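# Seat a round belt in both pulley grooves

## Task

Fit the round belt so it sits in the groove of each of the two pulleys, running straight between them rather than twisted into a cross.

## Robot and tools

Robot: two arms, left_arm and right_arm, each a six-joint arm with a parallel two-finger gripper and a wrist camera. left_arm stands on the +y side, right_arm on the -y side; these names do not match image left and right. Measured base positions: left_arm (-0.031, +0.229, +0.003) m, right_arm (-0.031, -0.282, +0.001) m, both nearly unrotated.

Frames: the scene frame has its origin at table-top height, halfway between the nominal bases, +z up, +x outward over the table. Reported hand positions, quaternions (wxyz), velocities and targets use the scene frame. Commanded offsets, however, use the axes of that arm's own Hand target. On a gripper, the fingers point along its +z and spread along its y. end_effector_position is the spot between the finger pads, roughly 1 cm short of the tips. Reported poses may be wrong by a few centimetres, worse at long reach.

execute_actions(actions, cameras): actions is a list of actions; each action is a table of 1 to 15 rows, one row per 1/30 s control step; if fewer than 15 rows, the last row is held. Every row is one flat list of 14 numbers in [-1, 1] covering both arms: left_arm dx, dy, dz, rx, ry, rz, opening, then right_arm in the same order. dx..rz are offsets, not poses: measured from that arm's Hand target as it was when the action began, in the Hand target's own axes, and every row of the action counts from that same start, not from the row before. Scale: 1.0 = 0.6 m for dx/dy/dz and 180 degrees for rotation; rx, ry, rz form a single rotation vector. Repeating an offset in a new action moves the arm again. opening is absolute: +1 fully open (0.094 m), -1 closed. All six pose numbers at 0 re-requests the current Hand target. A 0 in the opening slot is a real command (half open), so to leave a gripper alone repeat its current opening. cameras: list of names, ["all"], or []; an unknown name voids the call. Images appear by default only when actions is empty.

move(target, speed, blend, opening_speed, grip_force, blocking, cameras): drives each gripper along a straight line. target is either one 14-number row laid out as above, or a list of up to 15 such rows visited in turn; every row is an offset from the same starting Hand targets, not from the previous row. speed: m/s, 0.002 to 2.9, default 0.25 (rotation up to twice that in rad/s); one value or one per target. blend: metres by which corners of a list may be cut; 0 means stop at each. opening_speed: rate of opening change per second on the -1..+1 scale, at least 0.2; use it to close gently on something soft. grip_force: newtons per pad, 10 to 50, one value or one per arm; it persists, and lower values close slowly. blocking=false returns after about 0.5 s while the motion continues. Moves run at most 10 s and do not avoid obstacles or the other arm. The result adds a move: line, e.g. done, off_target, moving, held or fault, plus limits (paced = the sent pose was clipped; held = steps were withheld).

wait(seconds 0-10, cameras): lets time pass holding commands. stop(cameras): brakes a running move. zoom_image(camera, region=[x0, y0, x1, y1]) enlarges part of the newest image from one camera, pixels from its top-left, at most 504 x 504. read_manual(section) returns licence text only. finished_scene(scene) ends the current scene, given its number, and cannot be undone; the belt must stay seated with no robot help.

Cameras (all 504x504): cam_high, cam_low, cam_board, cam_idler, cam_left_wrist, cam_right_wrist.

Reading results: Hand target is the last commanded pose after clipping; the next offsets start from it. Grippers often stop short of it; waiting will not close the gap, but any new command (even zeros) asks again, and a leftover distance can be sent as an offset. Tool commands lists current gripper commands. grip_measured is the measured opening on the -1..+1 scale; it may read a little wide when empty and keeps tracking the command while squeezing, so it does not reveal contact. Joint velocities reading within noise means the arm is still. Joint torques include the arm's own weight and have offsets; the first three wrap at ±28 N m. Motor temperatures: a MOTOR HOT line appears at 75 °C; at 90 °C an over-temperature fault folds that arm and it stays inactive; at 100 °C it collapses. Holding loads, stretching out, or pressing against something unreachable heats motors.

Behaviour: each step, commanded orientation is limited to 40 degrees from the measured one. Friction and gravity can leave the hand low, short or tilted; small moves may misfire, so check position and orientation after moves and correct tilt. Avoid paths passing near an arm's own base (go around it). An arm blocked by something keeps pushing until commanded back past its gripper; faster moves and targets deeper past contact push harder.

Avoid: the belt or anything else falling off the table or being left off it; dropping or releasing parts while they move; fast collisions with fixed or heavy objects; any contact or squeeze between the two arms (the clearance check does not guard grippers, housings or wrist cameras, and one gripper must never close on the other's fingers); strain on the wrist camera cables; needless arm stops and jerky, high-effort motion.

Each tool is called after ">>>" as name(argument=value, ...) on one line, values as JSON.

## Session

Scene 1 is done. Now scene 2.

>>> execute_actions(actions=[])

>>> zoom_image(camera="cam_high", region=[200, 220, 420, 400])

>>> zoom_image(camera="cam_low", region=[270, 200, 504, 380])

Scene clock: 0.00 s.
left_arm: end_effector_position=(+0.3527, +0.2533, +0.0781) grip_measured=+1.000 end_effector_quat_wxyz=(+0.562, -0.057, +0.822, +0.073) | right_arm: end_effector_position=(+0.3585, -0.3109, +0.0719) grip_measured=+1.000 end_effector_quat_wxyz=(+0.534, +0.058, +0.843, -0.034)
Joint positions: left_arm=[-0.021 1.571 0.329 0.865 -0.22 -0.026 0.094] | right_arm=[-0.045 1.549 0.388 0.718 0.088 0.048 0.094]
Joint velocities: within noise
Joint torques (N m): no reading
Motor temperatures (°C): left_arm=[25 34 27 22 24 23 25] | right_arm=[24 33 26 24 25 22 23]
Heat: left arm: 34 °C; right arm: 33 °C.
Hand target: left_arm +0.3549, +0.2532, +0.0830; +0.567, -0.058, +0.818, +0.073 | right_arm +0.3615, -0.3110, +0.0783; +0.542, +0.059, +0.838, -0.033
Tool commands: left_gripper/opening=+1.0 right_gripper/opening=+1.0

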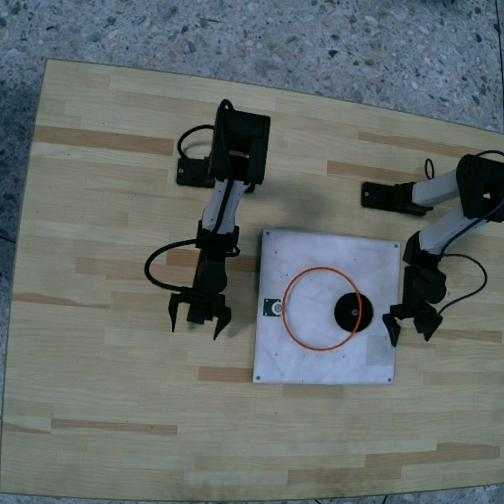

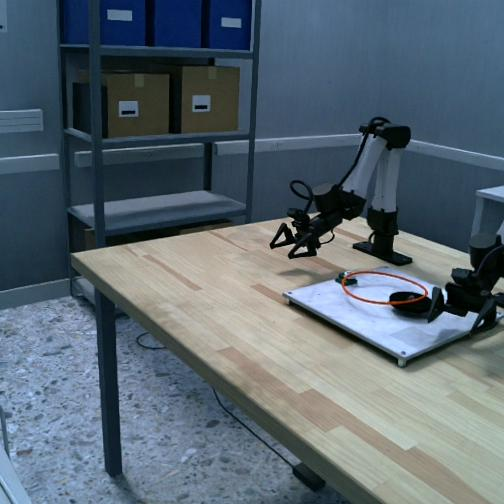

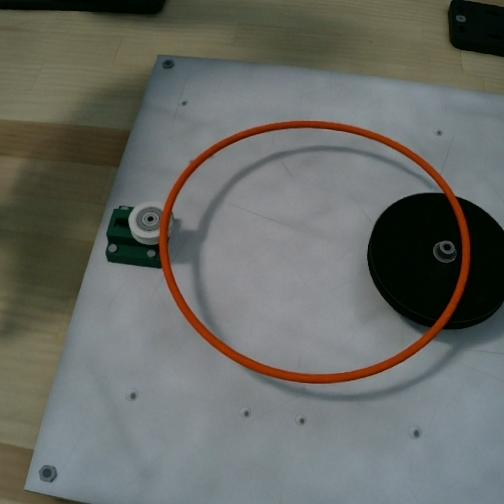

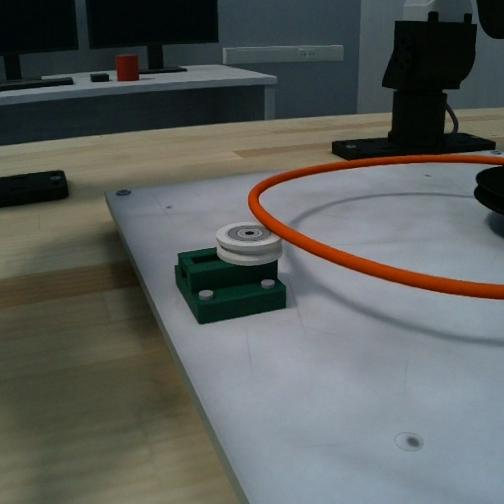

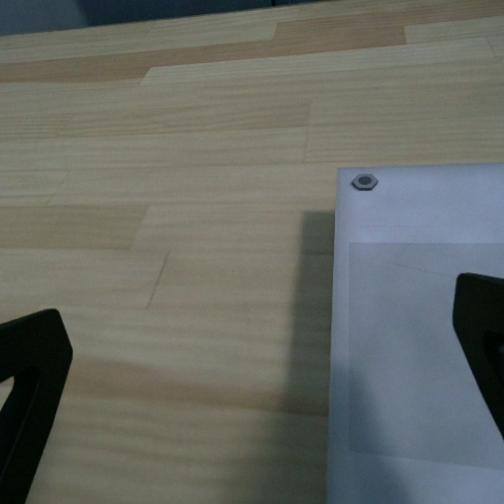

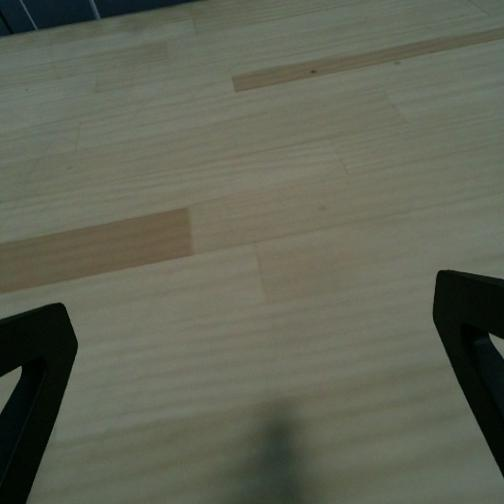

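Scaled by 2.291 from the camera's 504x504 image, which has a finer 720x720 frame.

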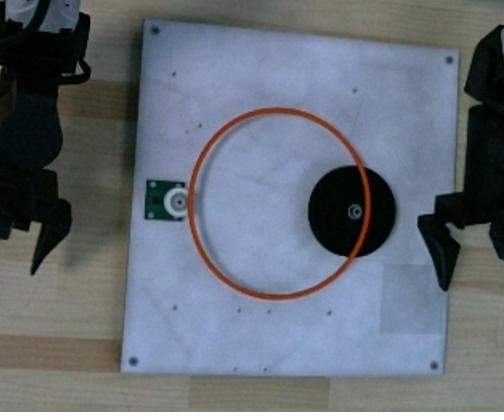

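Scaled by 2.154 from the camera's 504x504 image, which has a finer 720x720 frame.

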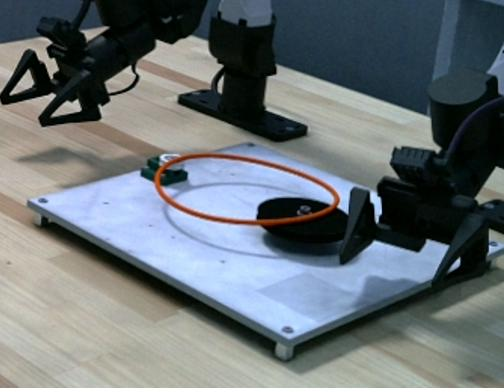

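>>> move(target=[-0.066,-0.196,-0.19,0.0495,0.3845,0.039,-0.3,-0.035,0.315,-0.2075,-0.022,0.364,-0.04,-0.3], grip_force=30, cameras=["cam_board","cam_left_wrist","cam_right_wrist"])

Scene clock: 50.47 s.
left_arm: end_effector_position=(+0.2839, +0.1204, +0.1517) grip_measured=-0.298 end_effector_quat_wxyz=(+0.005, +0.003, +1.000, +0.003) | right_arm: end_effector_position=(+0.2806, -0.1146, +0.1457) grip_measured=-0.298 end_effector_quat_wxyz=(-0.001, -0.003, +1.000, -0.008)
Joint positions: left_arm=[-0.323 1.804 1.67 -1.43 -0.009 -0.331 0.033] | right_arm=[0.489 1.901 1.777 -1.456 0.013 0.494 0.033]
Joint torques (N m): left_arm=[-0.61 -6.6 8.44 0.22 0 -0.22] | right_arm=[0.39 -10.88 8.53 0.32 -0.13 0.04]
Motor temperatures (°C): left_arm=[25 37 32 33 24 23 25] | right_arm=[24 38 29 32 25 22 23]
Heat: left arm: 37 °C; right arm: 38 °C.
Hand target: left_arm +0.2848, +0.1171, +0.1531; +0.000, +0.000, +1.000, +0.000 | right_arm +0.2828, -0.1101, +0.1501; +0.001, +0.000, +1.000, -0.001
Off the commanded pose: left_arm 0.004 m, 1 deg | right_arm 0.007 m, 1 deg.
grip_force (N): 30, 30
move: done
Images, in order (width x height): cam_board 504x504, cam_left_wrist 504x504, cam_right_wrist 504x504.

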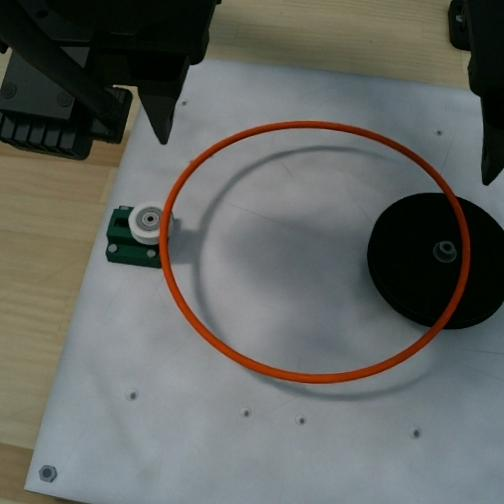

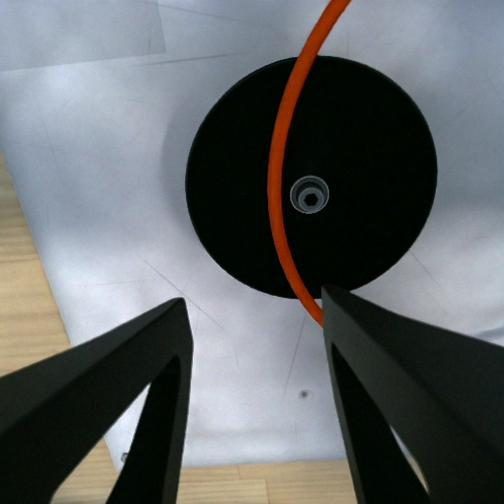

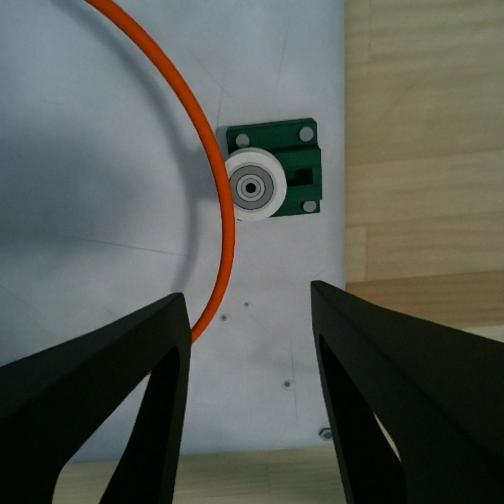

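>>> move(target=[0,0,0.105,0,0,0,-0.4,0,0.003,0.1,0,0,0,-0.4], cameras=["cam_board","cam_left_wrist","cam_right_wrist"])

Scene clock: 70.43 s.
left_arm: end_effector_position=(+0.2828, +0.1206, +0.0945) grip_measured=-0.398 end_effector_quat_wxyz=(+0.000, +0.003, +1.000, +0.005) | right_arm: end_effector_position=(+0.2833, -0.1130, +0.0923) grip_measured=-0.398 end_effector_quat_wxyz=(+0.000, -0.001, +1.000, -0.007)
Joint positions: left_arm=[-0.323 1.811 1.451 -1.215 -0.009 -0.331 0.028] | right_arm=[0.489 1.908 1.574 -1.243 0.012 0.498 0.028]
Joint torques (N m): left_arm=[-0.51 -6.94 5.83 0.5 -0.02 -0.22] | right_arm=[0.91 -11.62 5.38 0.52 -0.11 0.04]
Motor temperatures (°C): left_arm=[25 40 35 28 24 23 25] | right_arm=[24 41 31 28 25 22 23]
Heat: left arm: 40 °C; right arm: 41 °C.
Hand target: left_arm +0.2848, +0.1170, +0.0901; +0.000, +0.000, +1.000, +0.000 | right_arm +0.2829, -0.1084, +0.0900; +0.001, +0.000, +1.000, -0.001
Off the commanded pose: left_arm 0.006 m, 1 deg | right_arm 0.005 m, 1 deg.
grip_force (N): 30, 30
move: done
Images, in order (width x height): cam_board 504x504, cam_left_wrist 504x504, cam_right_wrist 504x504.

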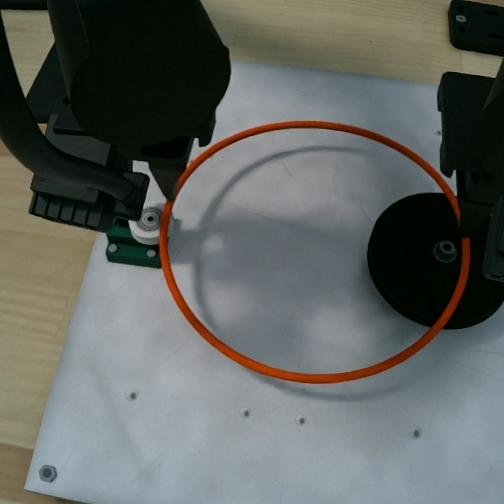

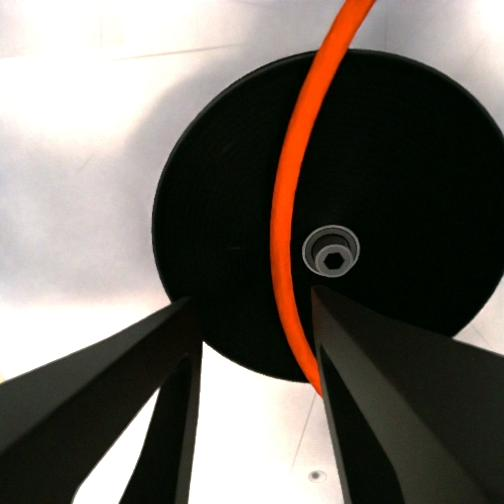

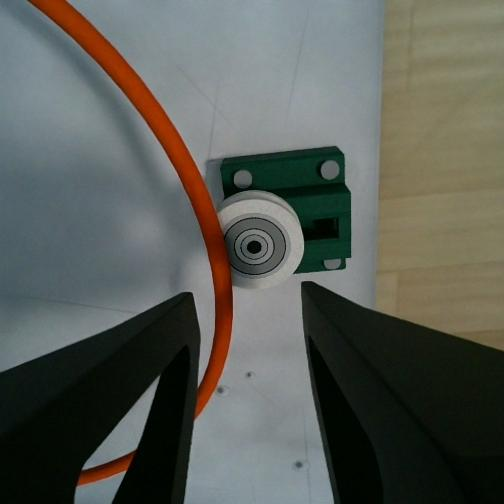

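>>> move(target=[[0.02,-0.009,0,0,0,0,-0.55,0.017,0.009,0,0,0,0,-0.55],[0.02,-0.009,0.031,0,0,0,-0.55,0.017,0.009,0.031,0,0,0,-0.55]], speed=0.08, cameras=["cam_idler","cam_low","cam_left_wrist","cam_right_wrist"])

>>> zoom_image(camera="cam_idler", region=[204, 130, 304, 280])

>>> zoom_image(camera="cam_low", region=[320, 240, 450, 330])

Scene clock: 86.50 s.
left_arm: end_effector_position=(+0.2687, +0.1159, +0.0701) grip_measured=-0.548 end_effector_quat_wxyz=(-0.014, +0.003, +1.000, +0.009) | right_arm: end_effector_position=(+0.2727, -0.1070, +0.0695) grip_measured=-0.548 end_effector_quat_wxyz=(-0.005, -0.002, +1.000, -0.010)
Joint positions: left_arm=[-0.35 1.811 1.352 -1.146 -0.007 -0.359 0.021] | right_arm=[0.518 1.908 1.483 -1.164 0.012 0.525 0.021]
Joint torques (N m): left_arm=[-0.58 -8.72 5.37 0.55 -0.04 -0.22] | right_arm=[0.46 -12.94 5.16 0.51 -0.05 0.03]
Heat: left arm: 41 °C; right arm: 45 °C.
Hand target: left_arm +0.2729, +0.1117, +0.0715; +0.000, +0.000, +1.000, +0.000 | right_arm +0.2729, -0.1031, +0.0714; +0.001, +0.000, +1.000, -0.001
Off the commanded pose: left_arm 0.006 m, 2 deg | right_arm 0.004 m, 1 deg.
grip_force (N): 30, 30
move: done
Images, in order (width x height): cam_low 504x504, cam_idler 504x504, cam_left_wrist 504x504, cam_right_wrist 504x504.

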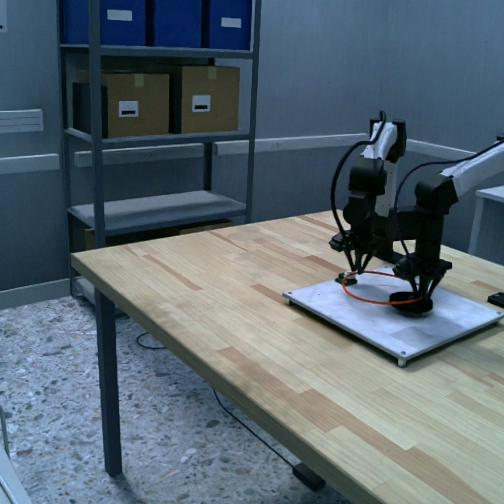

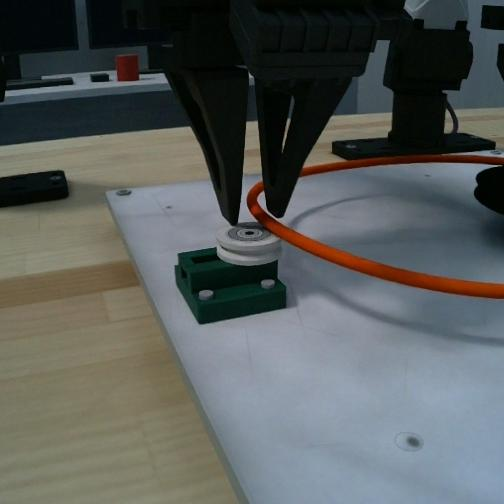

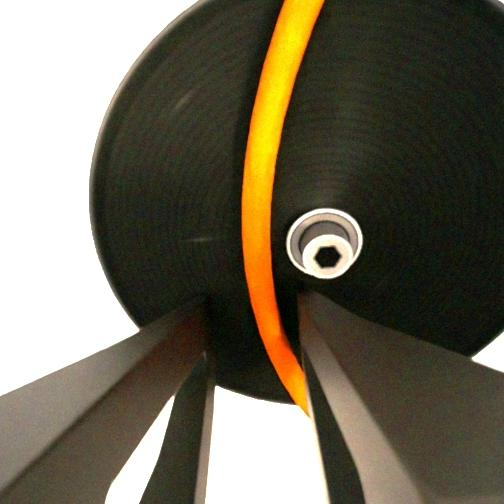

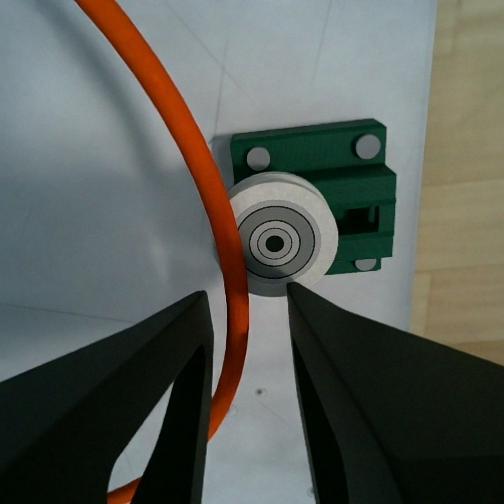

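Scaled by 3.360 from the camera's 504x504 image, which has a finer 720x720 frame.

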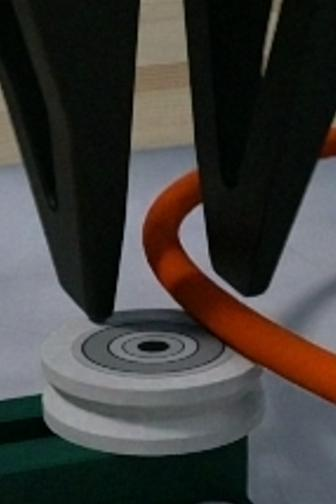

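Scaled by 3.877 from the camera's 504x504 image, which has a finer 720x720 frame.

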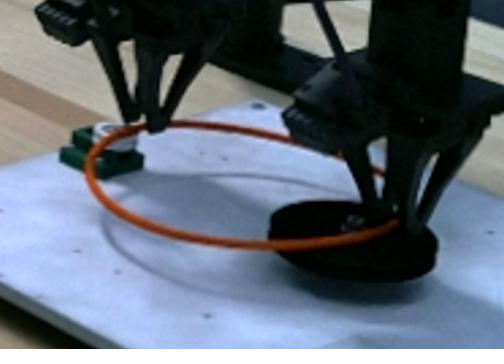

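>>> move(target=[0,0,0,0,0,0,-0.95,0,0,0,0,0,0,-0.95], cameras=["cam_idler","cam_board","cam_left_wrist","cam_right_wrist"])

>>> zoom_image(camera="cam_idler", region=[204, 130, 304, 280])

Scene clock: 91.90 s.
left_arm: end_effector_position=(+0.2715, +0.1144, +0.0700) grip_measured=-0.888 end_effector_quat_wxyz=(-0.009, +0.002, +1.000, +0.006) | right_arm: end_effector_position=(+0.2730, -0.1067, +0.0695) grip_measured=-0.884 end_effector_quat_wxyz=(-0.005, -0.002, +1.000, -0.009)
Joint positions: left_arm=[-0.35 1.811 1.352 -1.134 -0.005 -0.36 0.005] | right_arm=[0.518 1.908 1.483 -1.163 0.011 0.526 0.005]
Joint torques (N m): left_arm=[-0.58 -8.75 5.37 0.46 -0.07 -0.19] | right_arm=[0.43 -12.89 5.2 0.51 -0.08 0.07]
Motor temperatures (°C): left_arm=[25 42 34 27 24 23 25] | right_arm=[24 46 30 27 25 22 23]
Heat: left arm: 42 °C; right arm: 46 °C.
Hand target: left_arm +0.2728, +0.1117, +0.0715; +0.000, -0.001, +1.000, +0.000 | right_arm +0.2729, -0.1031, +0.0714; +0.001, +0.000, +1.000, -0.001
Off the commanded pose: left_arm 0.003 m, 1 deg | right_arm 0.004 m, 1 deg.
grip_force (N): 30, 30
move: done
Images, in order (width x height): cam_board 504x504, cam_idler 504x504, cam_left_wrist 504x504, cam_right_wrist 504x504.

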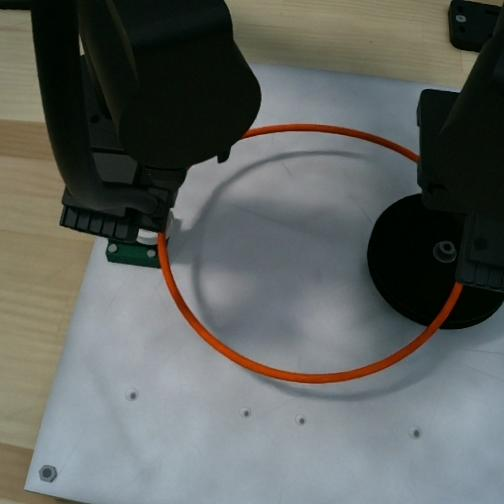

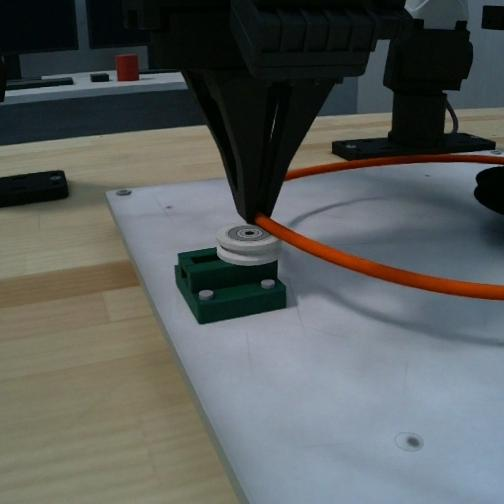

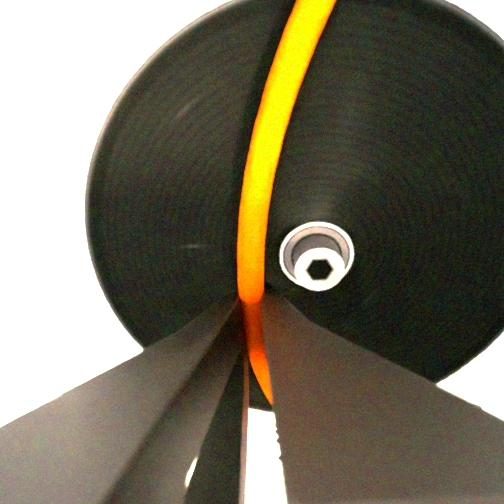

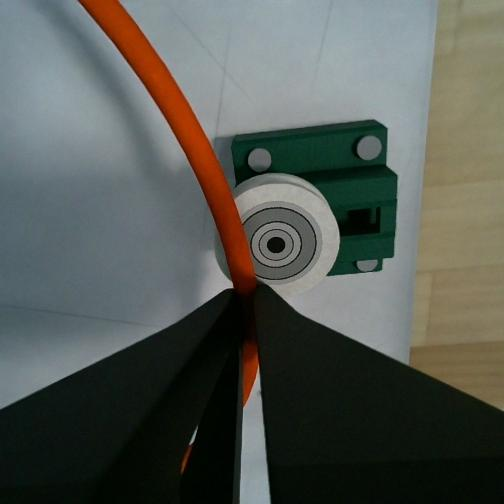

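Scaled by 3.360 from the camera's 504x504 image, which has a finer 720x720 frame.

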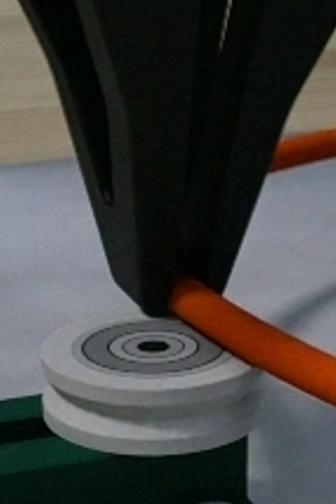

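>>> move(target=[[0,0,-0.035,0,0,0,-0.95,0,0,-0.035,0,0,0,-0.95],[-0.025,0.03,-0.035,0,0,0,-0.95,-0.018,-0.075,-0.035,0,0,0,-0.95]], speed=0.1, cameras=["cam_idler","cam_board","cam_left_wrist","cam_right_wrist"])

>>> zoom_image(camera="cam_idler", region=[164, 130, 314, 280])

Scene clock: 113.90 s.
left_arm: end_effector_position=(+0.2852, +0.1232, +0.0886) grip_measured=-0.889 end_effector_quat_wxyz=(-0.001, -0.002, +1.000, -0.011) | right_arm: end_effector_position=(+0.2838, -0.1422, +0.0843) grip_measured=-0.886 end_effector_quat_wxyz=(-0.012, +0.002, +1.000, +0.002)
Joint positions: left_arm=[-0.297 1.811 1.428 -1.182 0.021 -0.317 0.005] | right_arm=[0.401 1.876 1.5 -1.214 -0.013 0.416 0.005]
Joint torques (N m): left_arm=[0.84 -7.49 8.28 0.15 -0.3 0.05] | right_arm=[-0.42 -14.79 4.98 0.36 0.16 -0.15]
Heat: left arm: 44 °C; right arm: 49 °C.
Hand target: left_arm +0.2879, +0.1296, +0.0926; +0.001, +0.000, +1.000, +0.000 | right_arm +0.2836, -0.1481, +0.0925; +0.001, +0.000, +1.000, -0.001
Off the commanded pose: left_arm 0.008 m, 1 deg | right_arm 0.010 m, 2 deg.
grip_force (N): 30, 30
move: done
Images, in order (width x height): cam_board 504x504, cam_idler 504x504, cam_left_wrist 504x504, cam_right_wrist 504x504.

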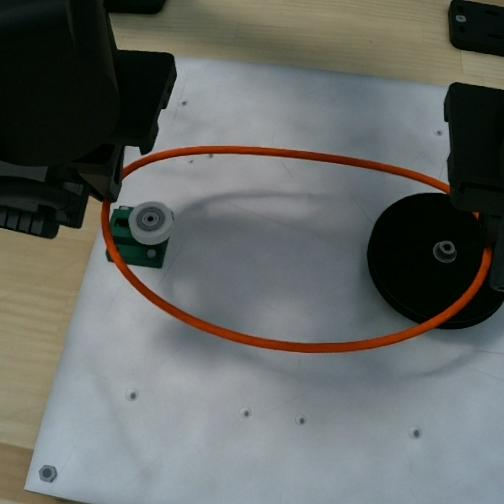

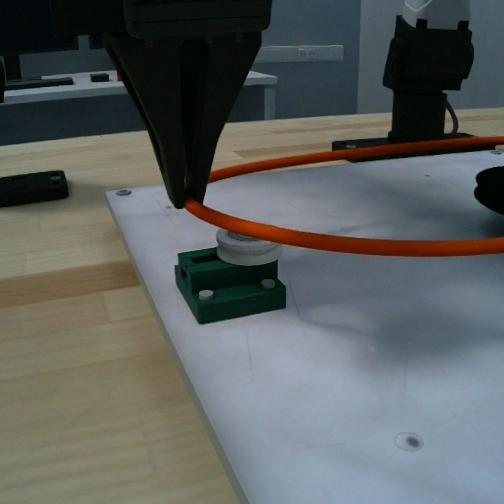

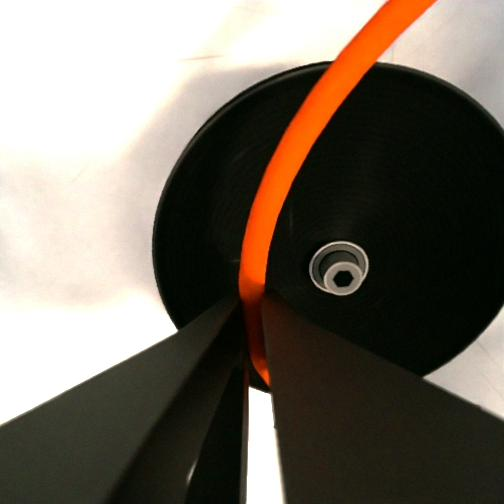

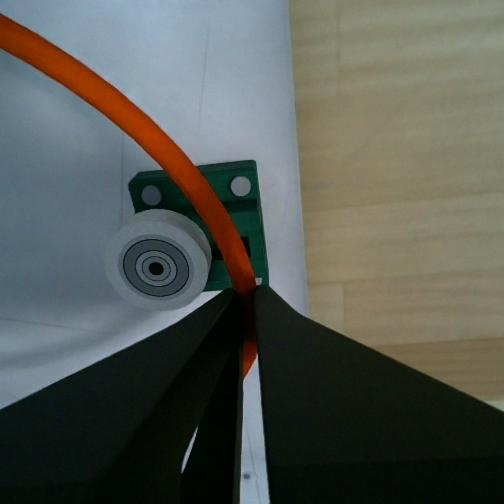

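Scaled by 3.360 from the camera's 504x504 image, which has a finer 720x720 frame.

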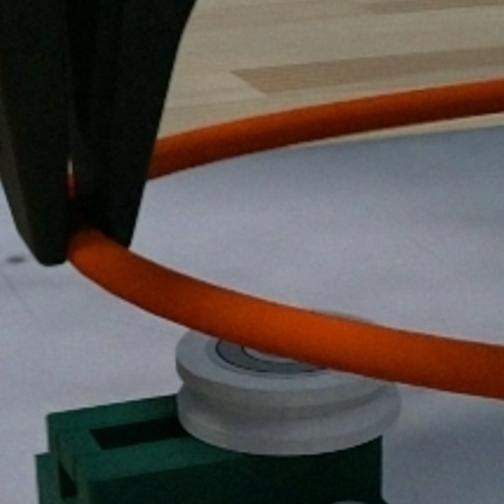

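>>> move(target=[[0,0.0,0,0,0,0,-0.95,0,0,0.05,0,0,0,-0.95]], speed=0.06, cameras=["cam_idler","cam_right_wrist"])

>>> zoom_image(camera="cam_idler", region=[164, 130, 314, 280])

Scene clock: 128.40 s.
left_arm: end_effector_position=(+0.2850, +0.1227, +0.0886) grip_measured=-0.889 end_effector_quat_wxyz=(-0.001, -0.002, +1.000, -0.012) | right_arm: end_effector_position=(+0.2839, -0.1415, +0.0611) grip_measured=-0.886 end_effector_quat_wxyz=(-0.003, +0.002, +1.000, +0.007)
Joint positions: left_arm=[-0.297 1.811 1.428 -1.182 0.024 -0.316 0.005] | right_arm=[0.401 1.876 1.405 -1.1 -0.016 0.415 0.005]
Joint torques (N m): left_arm=[0.84 -7.51 8.28 0.16 -0.32 0.04] | right_arm=[-0.4 -12.66 4.92 0.38 0.23 -0.11]
Heat: left arm: 44 °C; right arm: 48 °C.
Hand target: left_arm +0.2879, +0.1296, +0.0926; +0.001, +0.000, +1.000, +0.000 | right_arm +0.2837, -0.1481, +0.0624; +0.001, +0.000, +1.000, -0.001
Off the commanded pose: left_arm 0.008 m, 1 deg | right_arm 0.007 m, 1 deg.
grip_force (N): 30, 30
move: done
Images, in order (width x height): cam_idler 504x504, cam_right_wrist 504x504.

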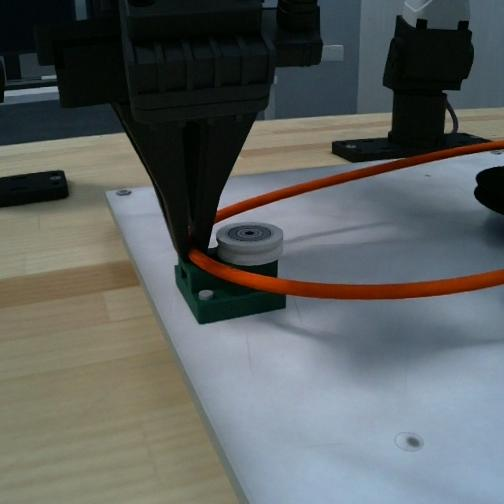

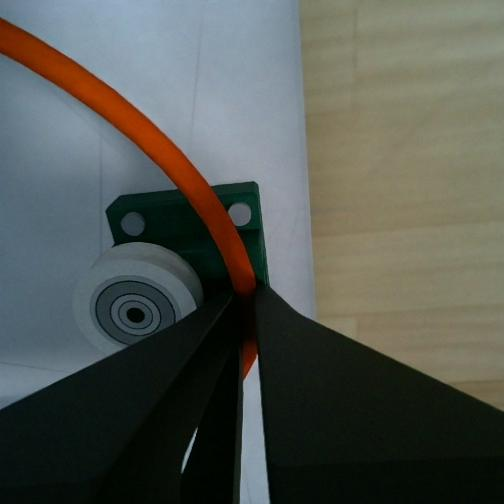

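Scaled by 3.360 from the camera's 504x504 image, which has a finer 720x720 frame.

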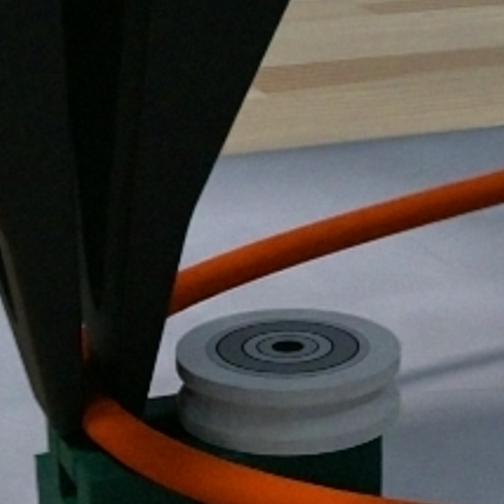

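>>> move(target=[[-0.092,0.044,-0.005,0,0,0.25,-0.95,0,0,0,0,0,0,-0.95],[-0.092,0.044,0.045,0,0,0.25,-0.95,0,0,0,0,0,0,-0.95]], speed=0.1, cameras=["cam_idler","cam_board","cam_low","cam_left_wrist"])

>>> zoom_image(camera="cam_low", region=[330, 250, 450, 330])

>>> zoom_image(camera="cam_board", region=[330, 150, 504, 350])

Scene clock: 149.17 s.
left_arm: end_effector_position=(+0.3367, +0.1312, +0.0733) grip_measured=-0.889 end_effector_quat_wxyz=(+0.010, +0.381, +0.924, -0.044) | right_arm: end_effector_position=(+0.2890, -0.1355, +0.0613) grip_measured=-0.886 end_effector_quat_wxyz=(+0.006, +0.001, +1.000, +0.022)
Joint positions: left_arm=[-0.205 1.998 1.616 -1.183 0.089 0.562 0.005] | right_arm=[0.401 1.876 1.405 -1.072 -0.036 0.415 0.005]
Joint torques (N m): left_arm=[2.48 -8.23 5.65 0.43 -0.86 0.22] | right_arm=[-0.61 -12.56 5.05 0.2 0.43 -0.17]
Heat: left arm: 44 °C; right arm: 48 °C.
Hand target: left_arm +0.3431, +0.1561, +0.0656; +0.001, +0.382, +0.924, +0.000 | right_arm +0.2837, -0.1481, +0.0624; +0.001, +0.000, +1.000, -0.001
Off the commanded pose: left_arm 0.027 m, 5 deg | right_arm 0.014 m, 3 deg.
grip_force (N): 30, 30
move: off_target (left_arm, right_arm)
Images, in order (width x height): cam_low 504x504, cam_board 504x504, cam_idler 504x504, cam_left_wrist 504x504.

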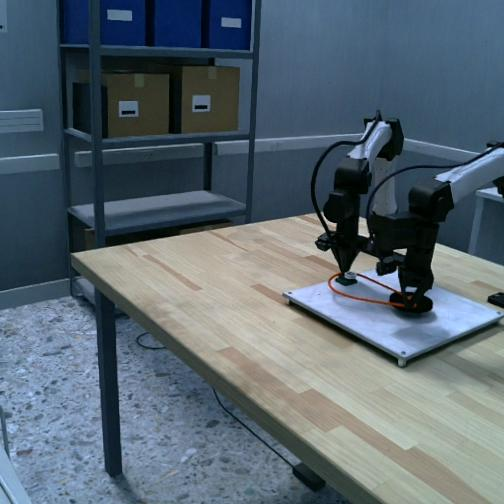

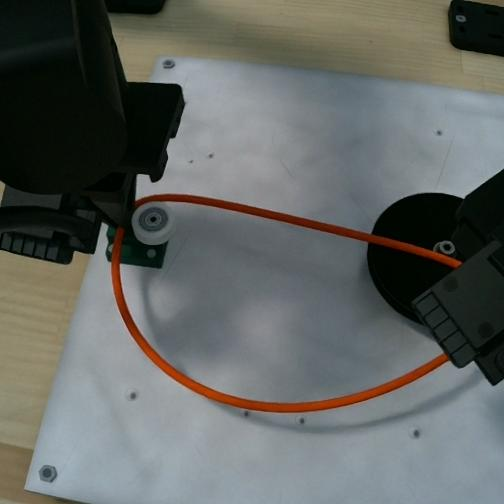

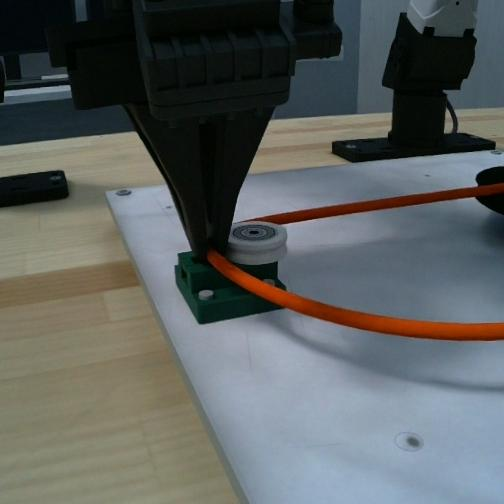

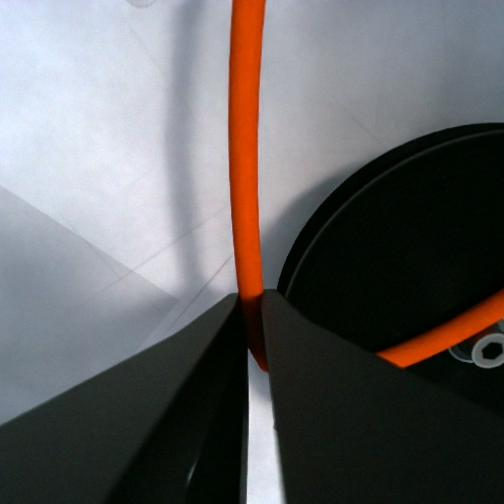

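Scaled by 4.200 from the camera's 504x504 image, which has a finer 720x720 frame.

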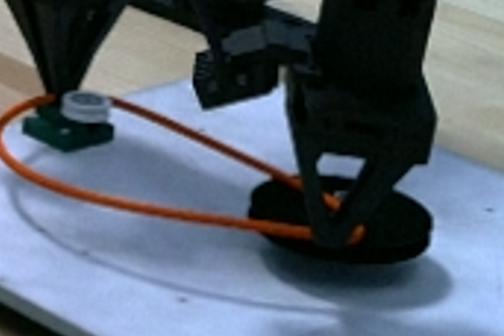

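Scaled by 2.520 from the camera's 504x504 image, which has a finer 720x720 frame.

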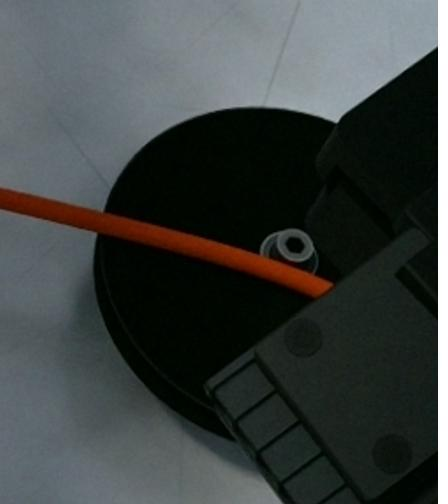

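>>> move(target=[[0,0.0,-0.05,0,0,0,-0.95,0,0,0,0,0,0,-0.95],[0.103,0.035,-0.05,0,0,-0.25,-0.95,0,0,0,0,0,0,-0.95]], speed=0.1, cameras=["cam_idler","cam_board","cam_low","cam_left_wrist"])

>>> zoom_image(camera="cam_low", region=[330, 250, 450, 330])

>>> zoom_image(camera="cam_idler", region=[164, 130, 314, 280])

Scene clock: 168.67 s.
left_arm: end_effector_position=(+0.3074, +0.1587, +0.0892) grip_measured=-0.889 end_effector_quat_wxyz=(-0.031, +0.019, +0.994, -0.101) | right_arm: end_effector_position=(+0.2891, -0.1354, +0.0613) grip_measured=-0.886 end_effector_quat_wxyz=(+0.006, +0.001, +1.000, +0.022)
Joint positions: left_arm=[-0.087 1.898 1.528 -1.245 0.207 -0.059 0.005] | right_arm=[0.401 1.876 1.405 -1.071 -0.036 0.415 0.005]
Joint torques (N m): left_arm=[5.5 -11.69 6 0.22 -1.91 -0.01] | right_arm=[-0.49 -12.6 5.03 0.23 0.41 -0.17]
Motor temperatures (°C): left_arm=[25 47 35 25 26 23 26] | right_arm=[24 48 29 26 25 22 24]
Heat: left arm: 47 °C; right arm: 48 °C.
Hand target: left_arm +0.3141, +0.2147, +0.0955; +0.000, -0.001, +1.000, +0.000 | right_arm +0.2836, -0.1482, +0.0624; +0.001, +0.000, +1.000, -0.001
Off the commanded pose: left_arm 0.057 m, 12 deg | right_arm 0.014 m, 3 deg.
grip_force (N): 30, 30
move: off_target (left_arm, right_arm)
Images, in order (width x height): cam_low 504x504, cam_board 504x504, cam_idler 504x504, cam_left_wrist 504x504.

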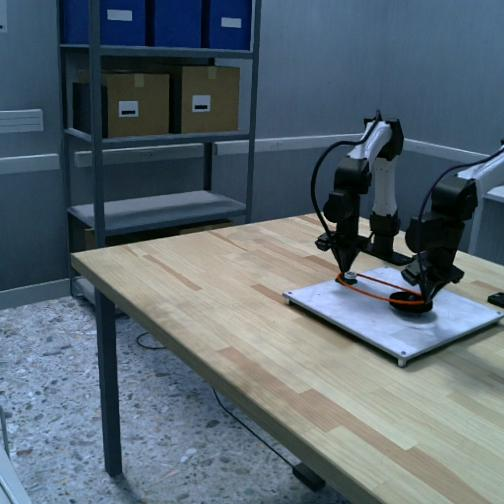

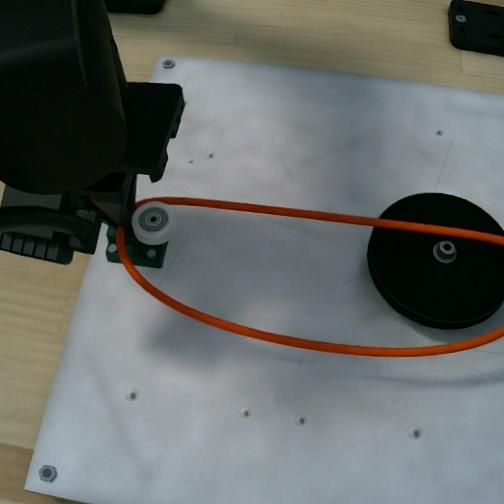

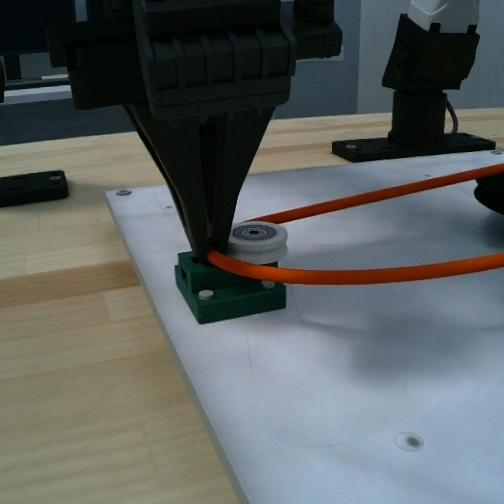

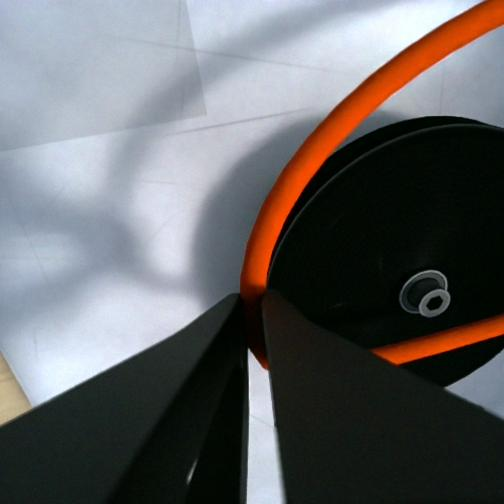

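Scaled by 4.200 from the camera's 504x504 image, which has a finer 720x720 frame.

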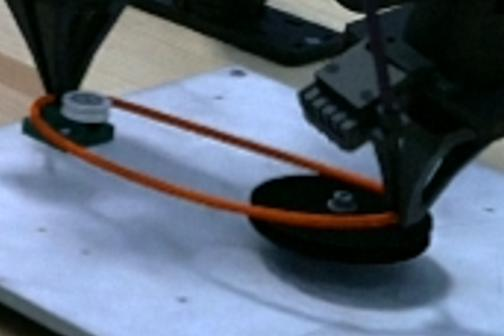

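Scaled by 3.360 from the camera's 504x504 image, which has a finer 720x720 frame.

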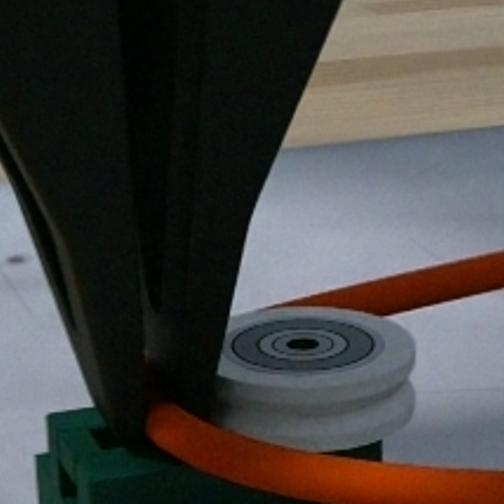

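>>> move(target=[[0.02,-0.1,0,0,0,0,-0.95,0,0,0,0,0,0,-0.95],[0.02,-0.1,0,0,0,0,-0.95,0,0.014,0,0,0,0,-0.77]], speed=0.1, cameras=["cam_idler","cam_board","cam_right_wrist"])

>>> zoom_image(camera="cam_idler", region=[164, 130, 314, 280])

Scene clock: 181.00 s.
left_arm: end_effector_position=(+0.2994, +0.1421, +0.0861) grip_measured=-0.889 end_effector_quat_wxyz=(-0.023, +0.004, +0.999, -0.025) | right_arm: end_effector_position=(+0.2850, -0.1371, +0.0611) grip_measured=-0.772 end_effector_quat_wxyz=(+0.002, +0.001, +1.000, +0.010)
Joint positions: left_arm=[-0.212 1.879 1.504 -1.229 0.06 -0.217 0.005] | right_arm=[0.411 1.876 1.405 -1.089 -0.016 0.424 0.011]
Joint torques (N m): left_arm=[0.5 -11.19 5.55 0.31 -0.64 -0.14] | right_arm=[0.54 -11.37 6.5 0.28 0.15 -0.01]
Motor temperatures (°C): left_arm=[26 53 35 25 28 23 26] | right_arm=[24 49 29 26 26 22 24]
Heat: left arm: 53 °C; right arm: 49 °C.
Hand target: left_arm +0.3021, +0.1546, +0.0955; +0.000, +0.000, +1.000, +0.000 | right_arm +0.2836, -0.1398, +0.0624; +0.001, +0.000, +1.000, -0.001
Off the commanded pose: left_arm 0.016 m, 4 deg | right_arm 0.003 m, 1 deg.
grip_force (N): 30, 30
move: off_target (left_arm)
Images, in order (width x height): cam_board 504x504, cam_idler 504x504, cam_right_wrist 504x504.

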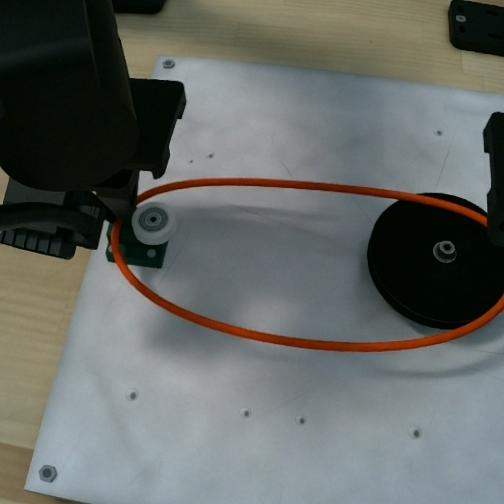

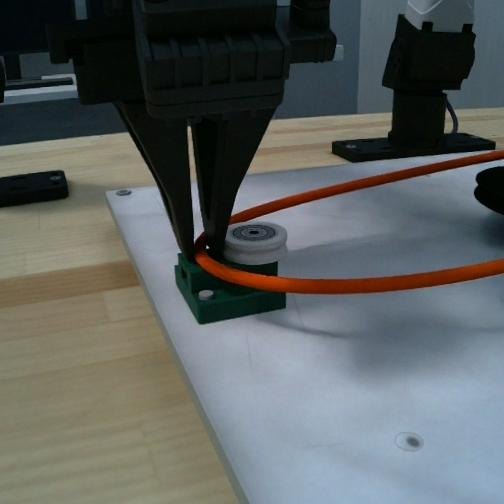

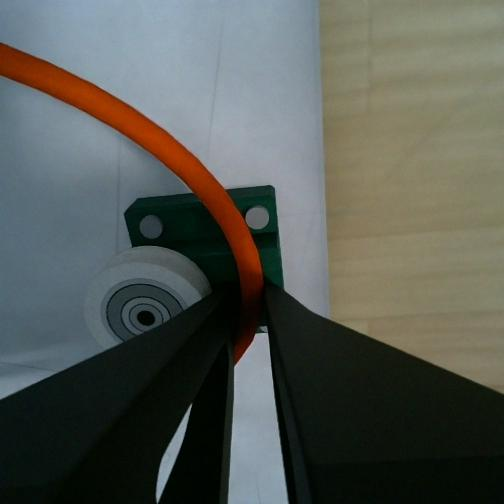

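Scaled by 3.360 from the camera's 504x504 image, which has a finer 720x720 frame.

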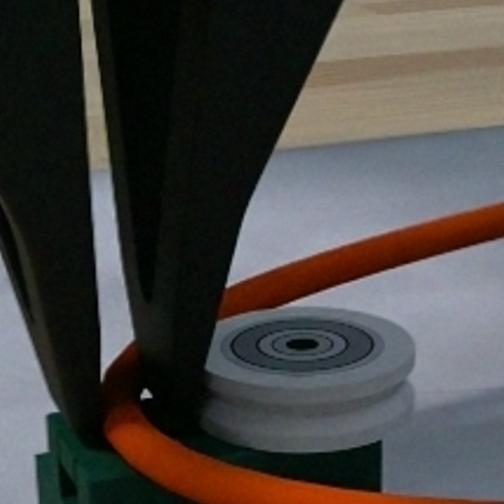

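>>> move(target=[[0.0,0,0,0,0,0,-0.95,0,0,-0.08,0,0,0,-0.75]], speed=0.08, cameras=["cam_idler","cam_board","cam_low"])

>>> zoom_image(camera="cam_idler", region=[164, 130, 314, 280])

>>> zoom_image(camera="cam_low", region=[330, 250, 450, 330])

Scene clock: 190.60 s.
left_arm: end_effector_position=(+0.2998, +0.1437, +0.0860) grip_measured=-0.889 end_effector_quat_wxyz=(-0.022, +0.004, +1.000, -0.021) | right_arm: end_effector_position=(+0.2834, -0.1354, +0.0958) grip_measured=-0.751 end_effector_quat_wxyz=(-0.010, -0.002, +1.000, +0.006)
Joint positions: left_arm=[-0.212 1.879 1.504 -1.229 0.05 -0.217 0.005] | right_arm=[0.416 1.876 1.545 -1.254 -0.019 0.424 0.012]
Joint torques (N m): left_arm=[0.51 -11.08 5.53 0.31 -0.55 -0.14] | right_arm=[0.12 -13.89 8.21 0.11 0.15 -0.04]
Heat: left arm: 52 °C; right arm: 48 °C.
Hand target: left_arm +0.3021, +0.1546, +0.0955; +0.000, +0.000, +1.000, +0.000 | right_arm +0.2835, -0.1396, +0.1104; +0.001, +0.000, +1.000, -0.001
Off the commanded pose: left_arm 0.015 m, 4 deg | right_arm 0.015 m, 2 deg.
grip_force (N): 30, 30
move: off_target (left_arm, right_arm)
Images, in order (width x height): cam_low 504x504, cam_board 504x504, cam_idler 504x504.

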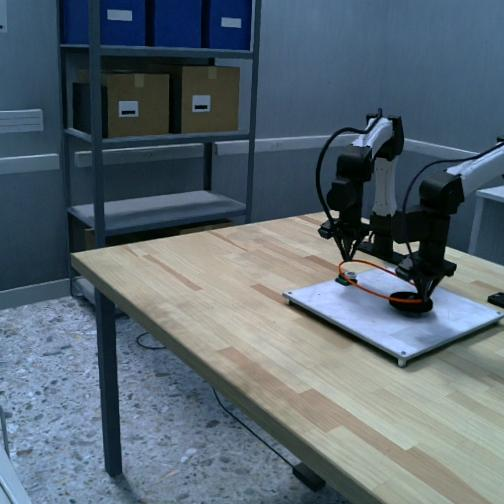

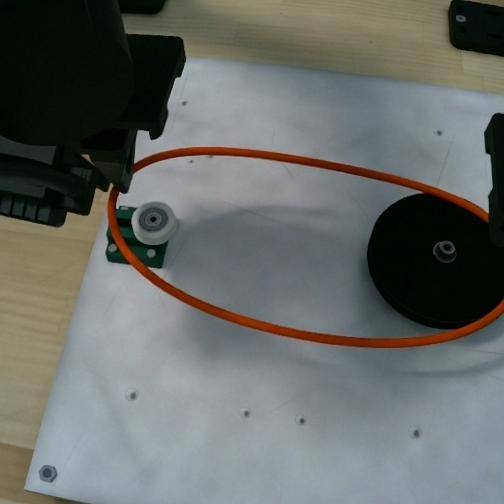

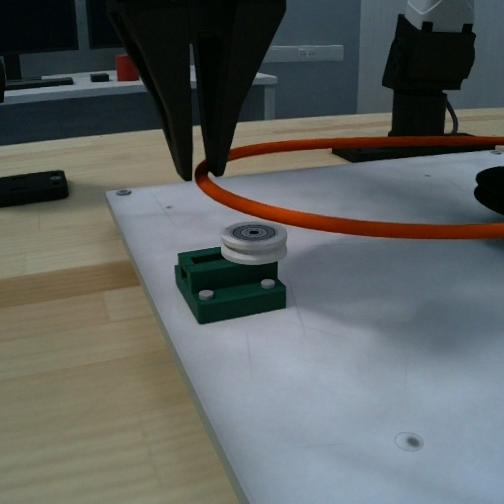

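Scaled by 3.360 from the camera's 504x504 image, which has a finer 720x720 frame.

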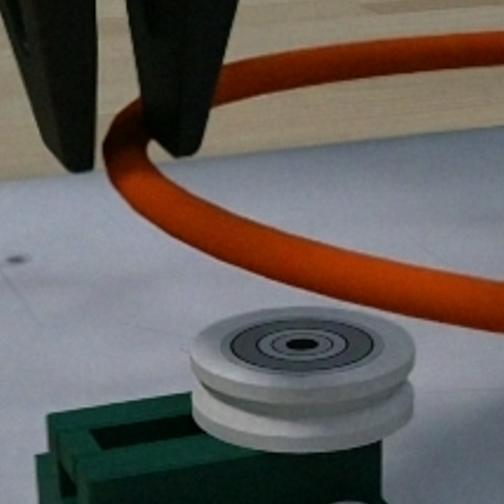

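Scaled by 4.200 from the camera's 504x504 image, which has a finer 720x720 frame.

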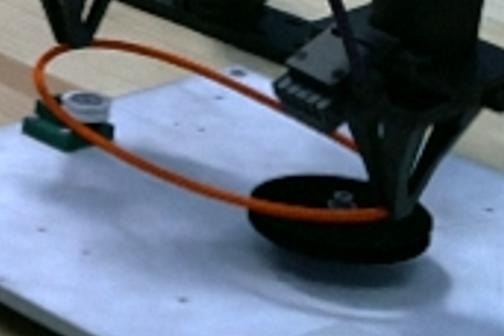

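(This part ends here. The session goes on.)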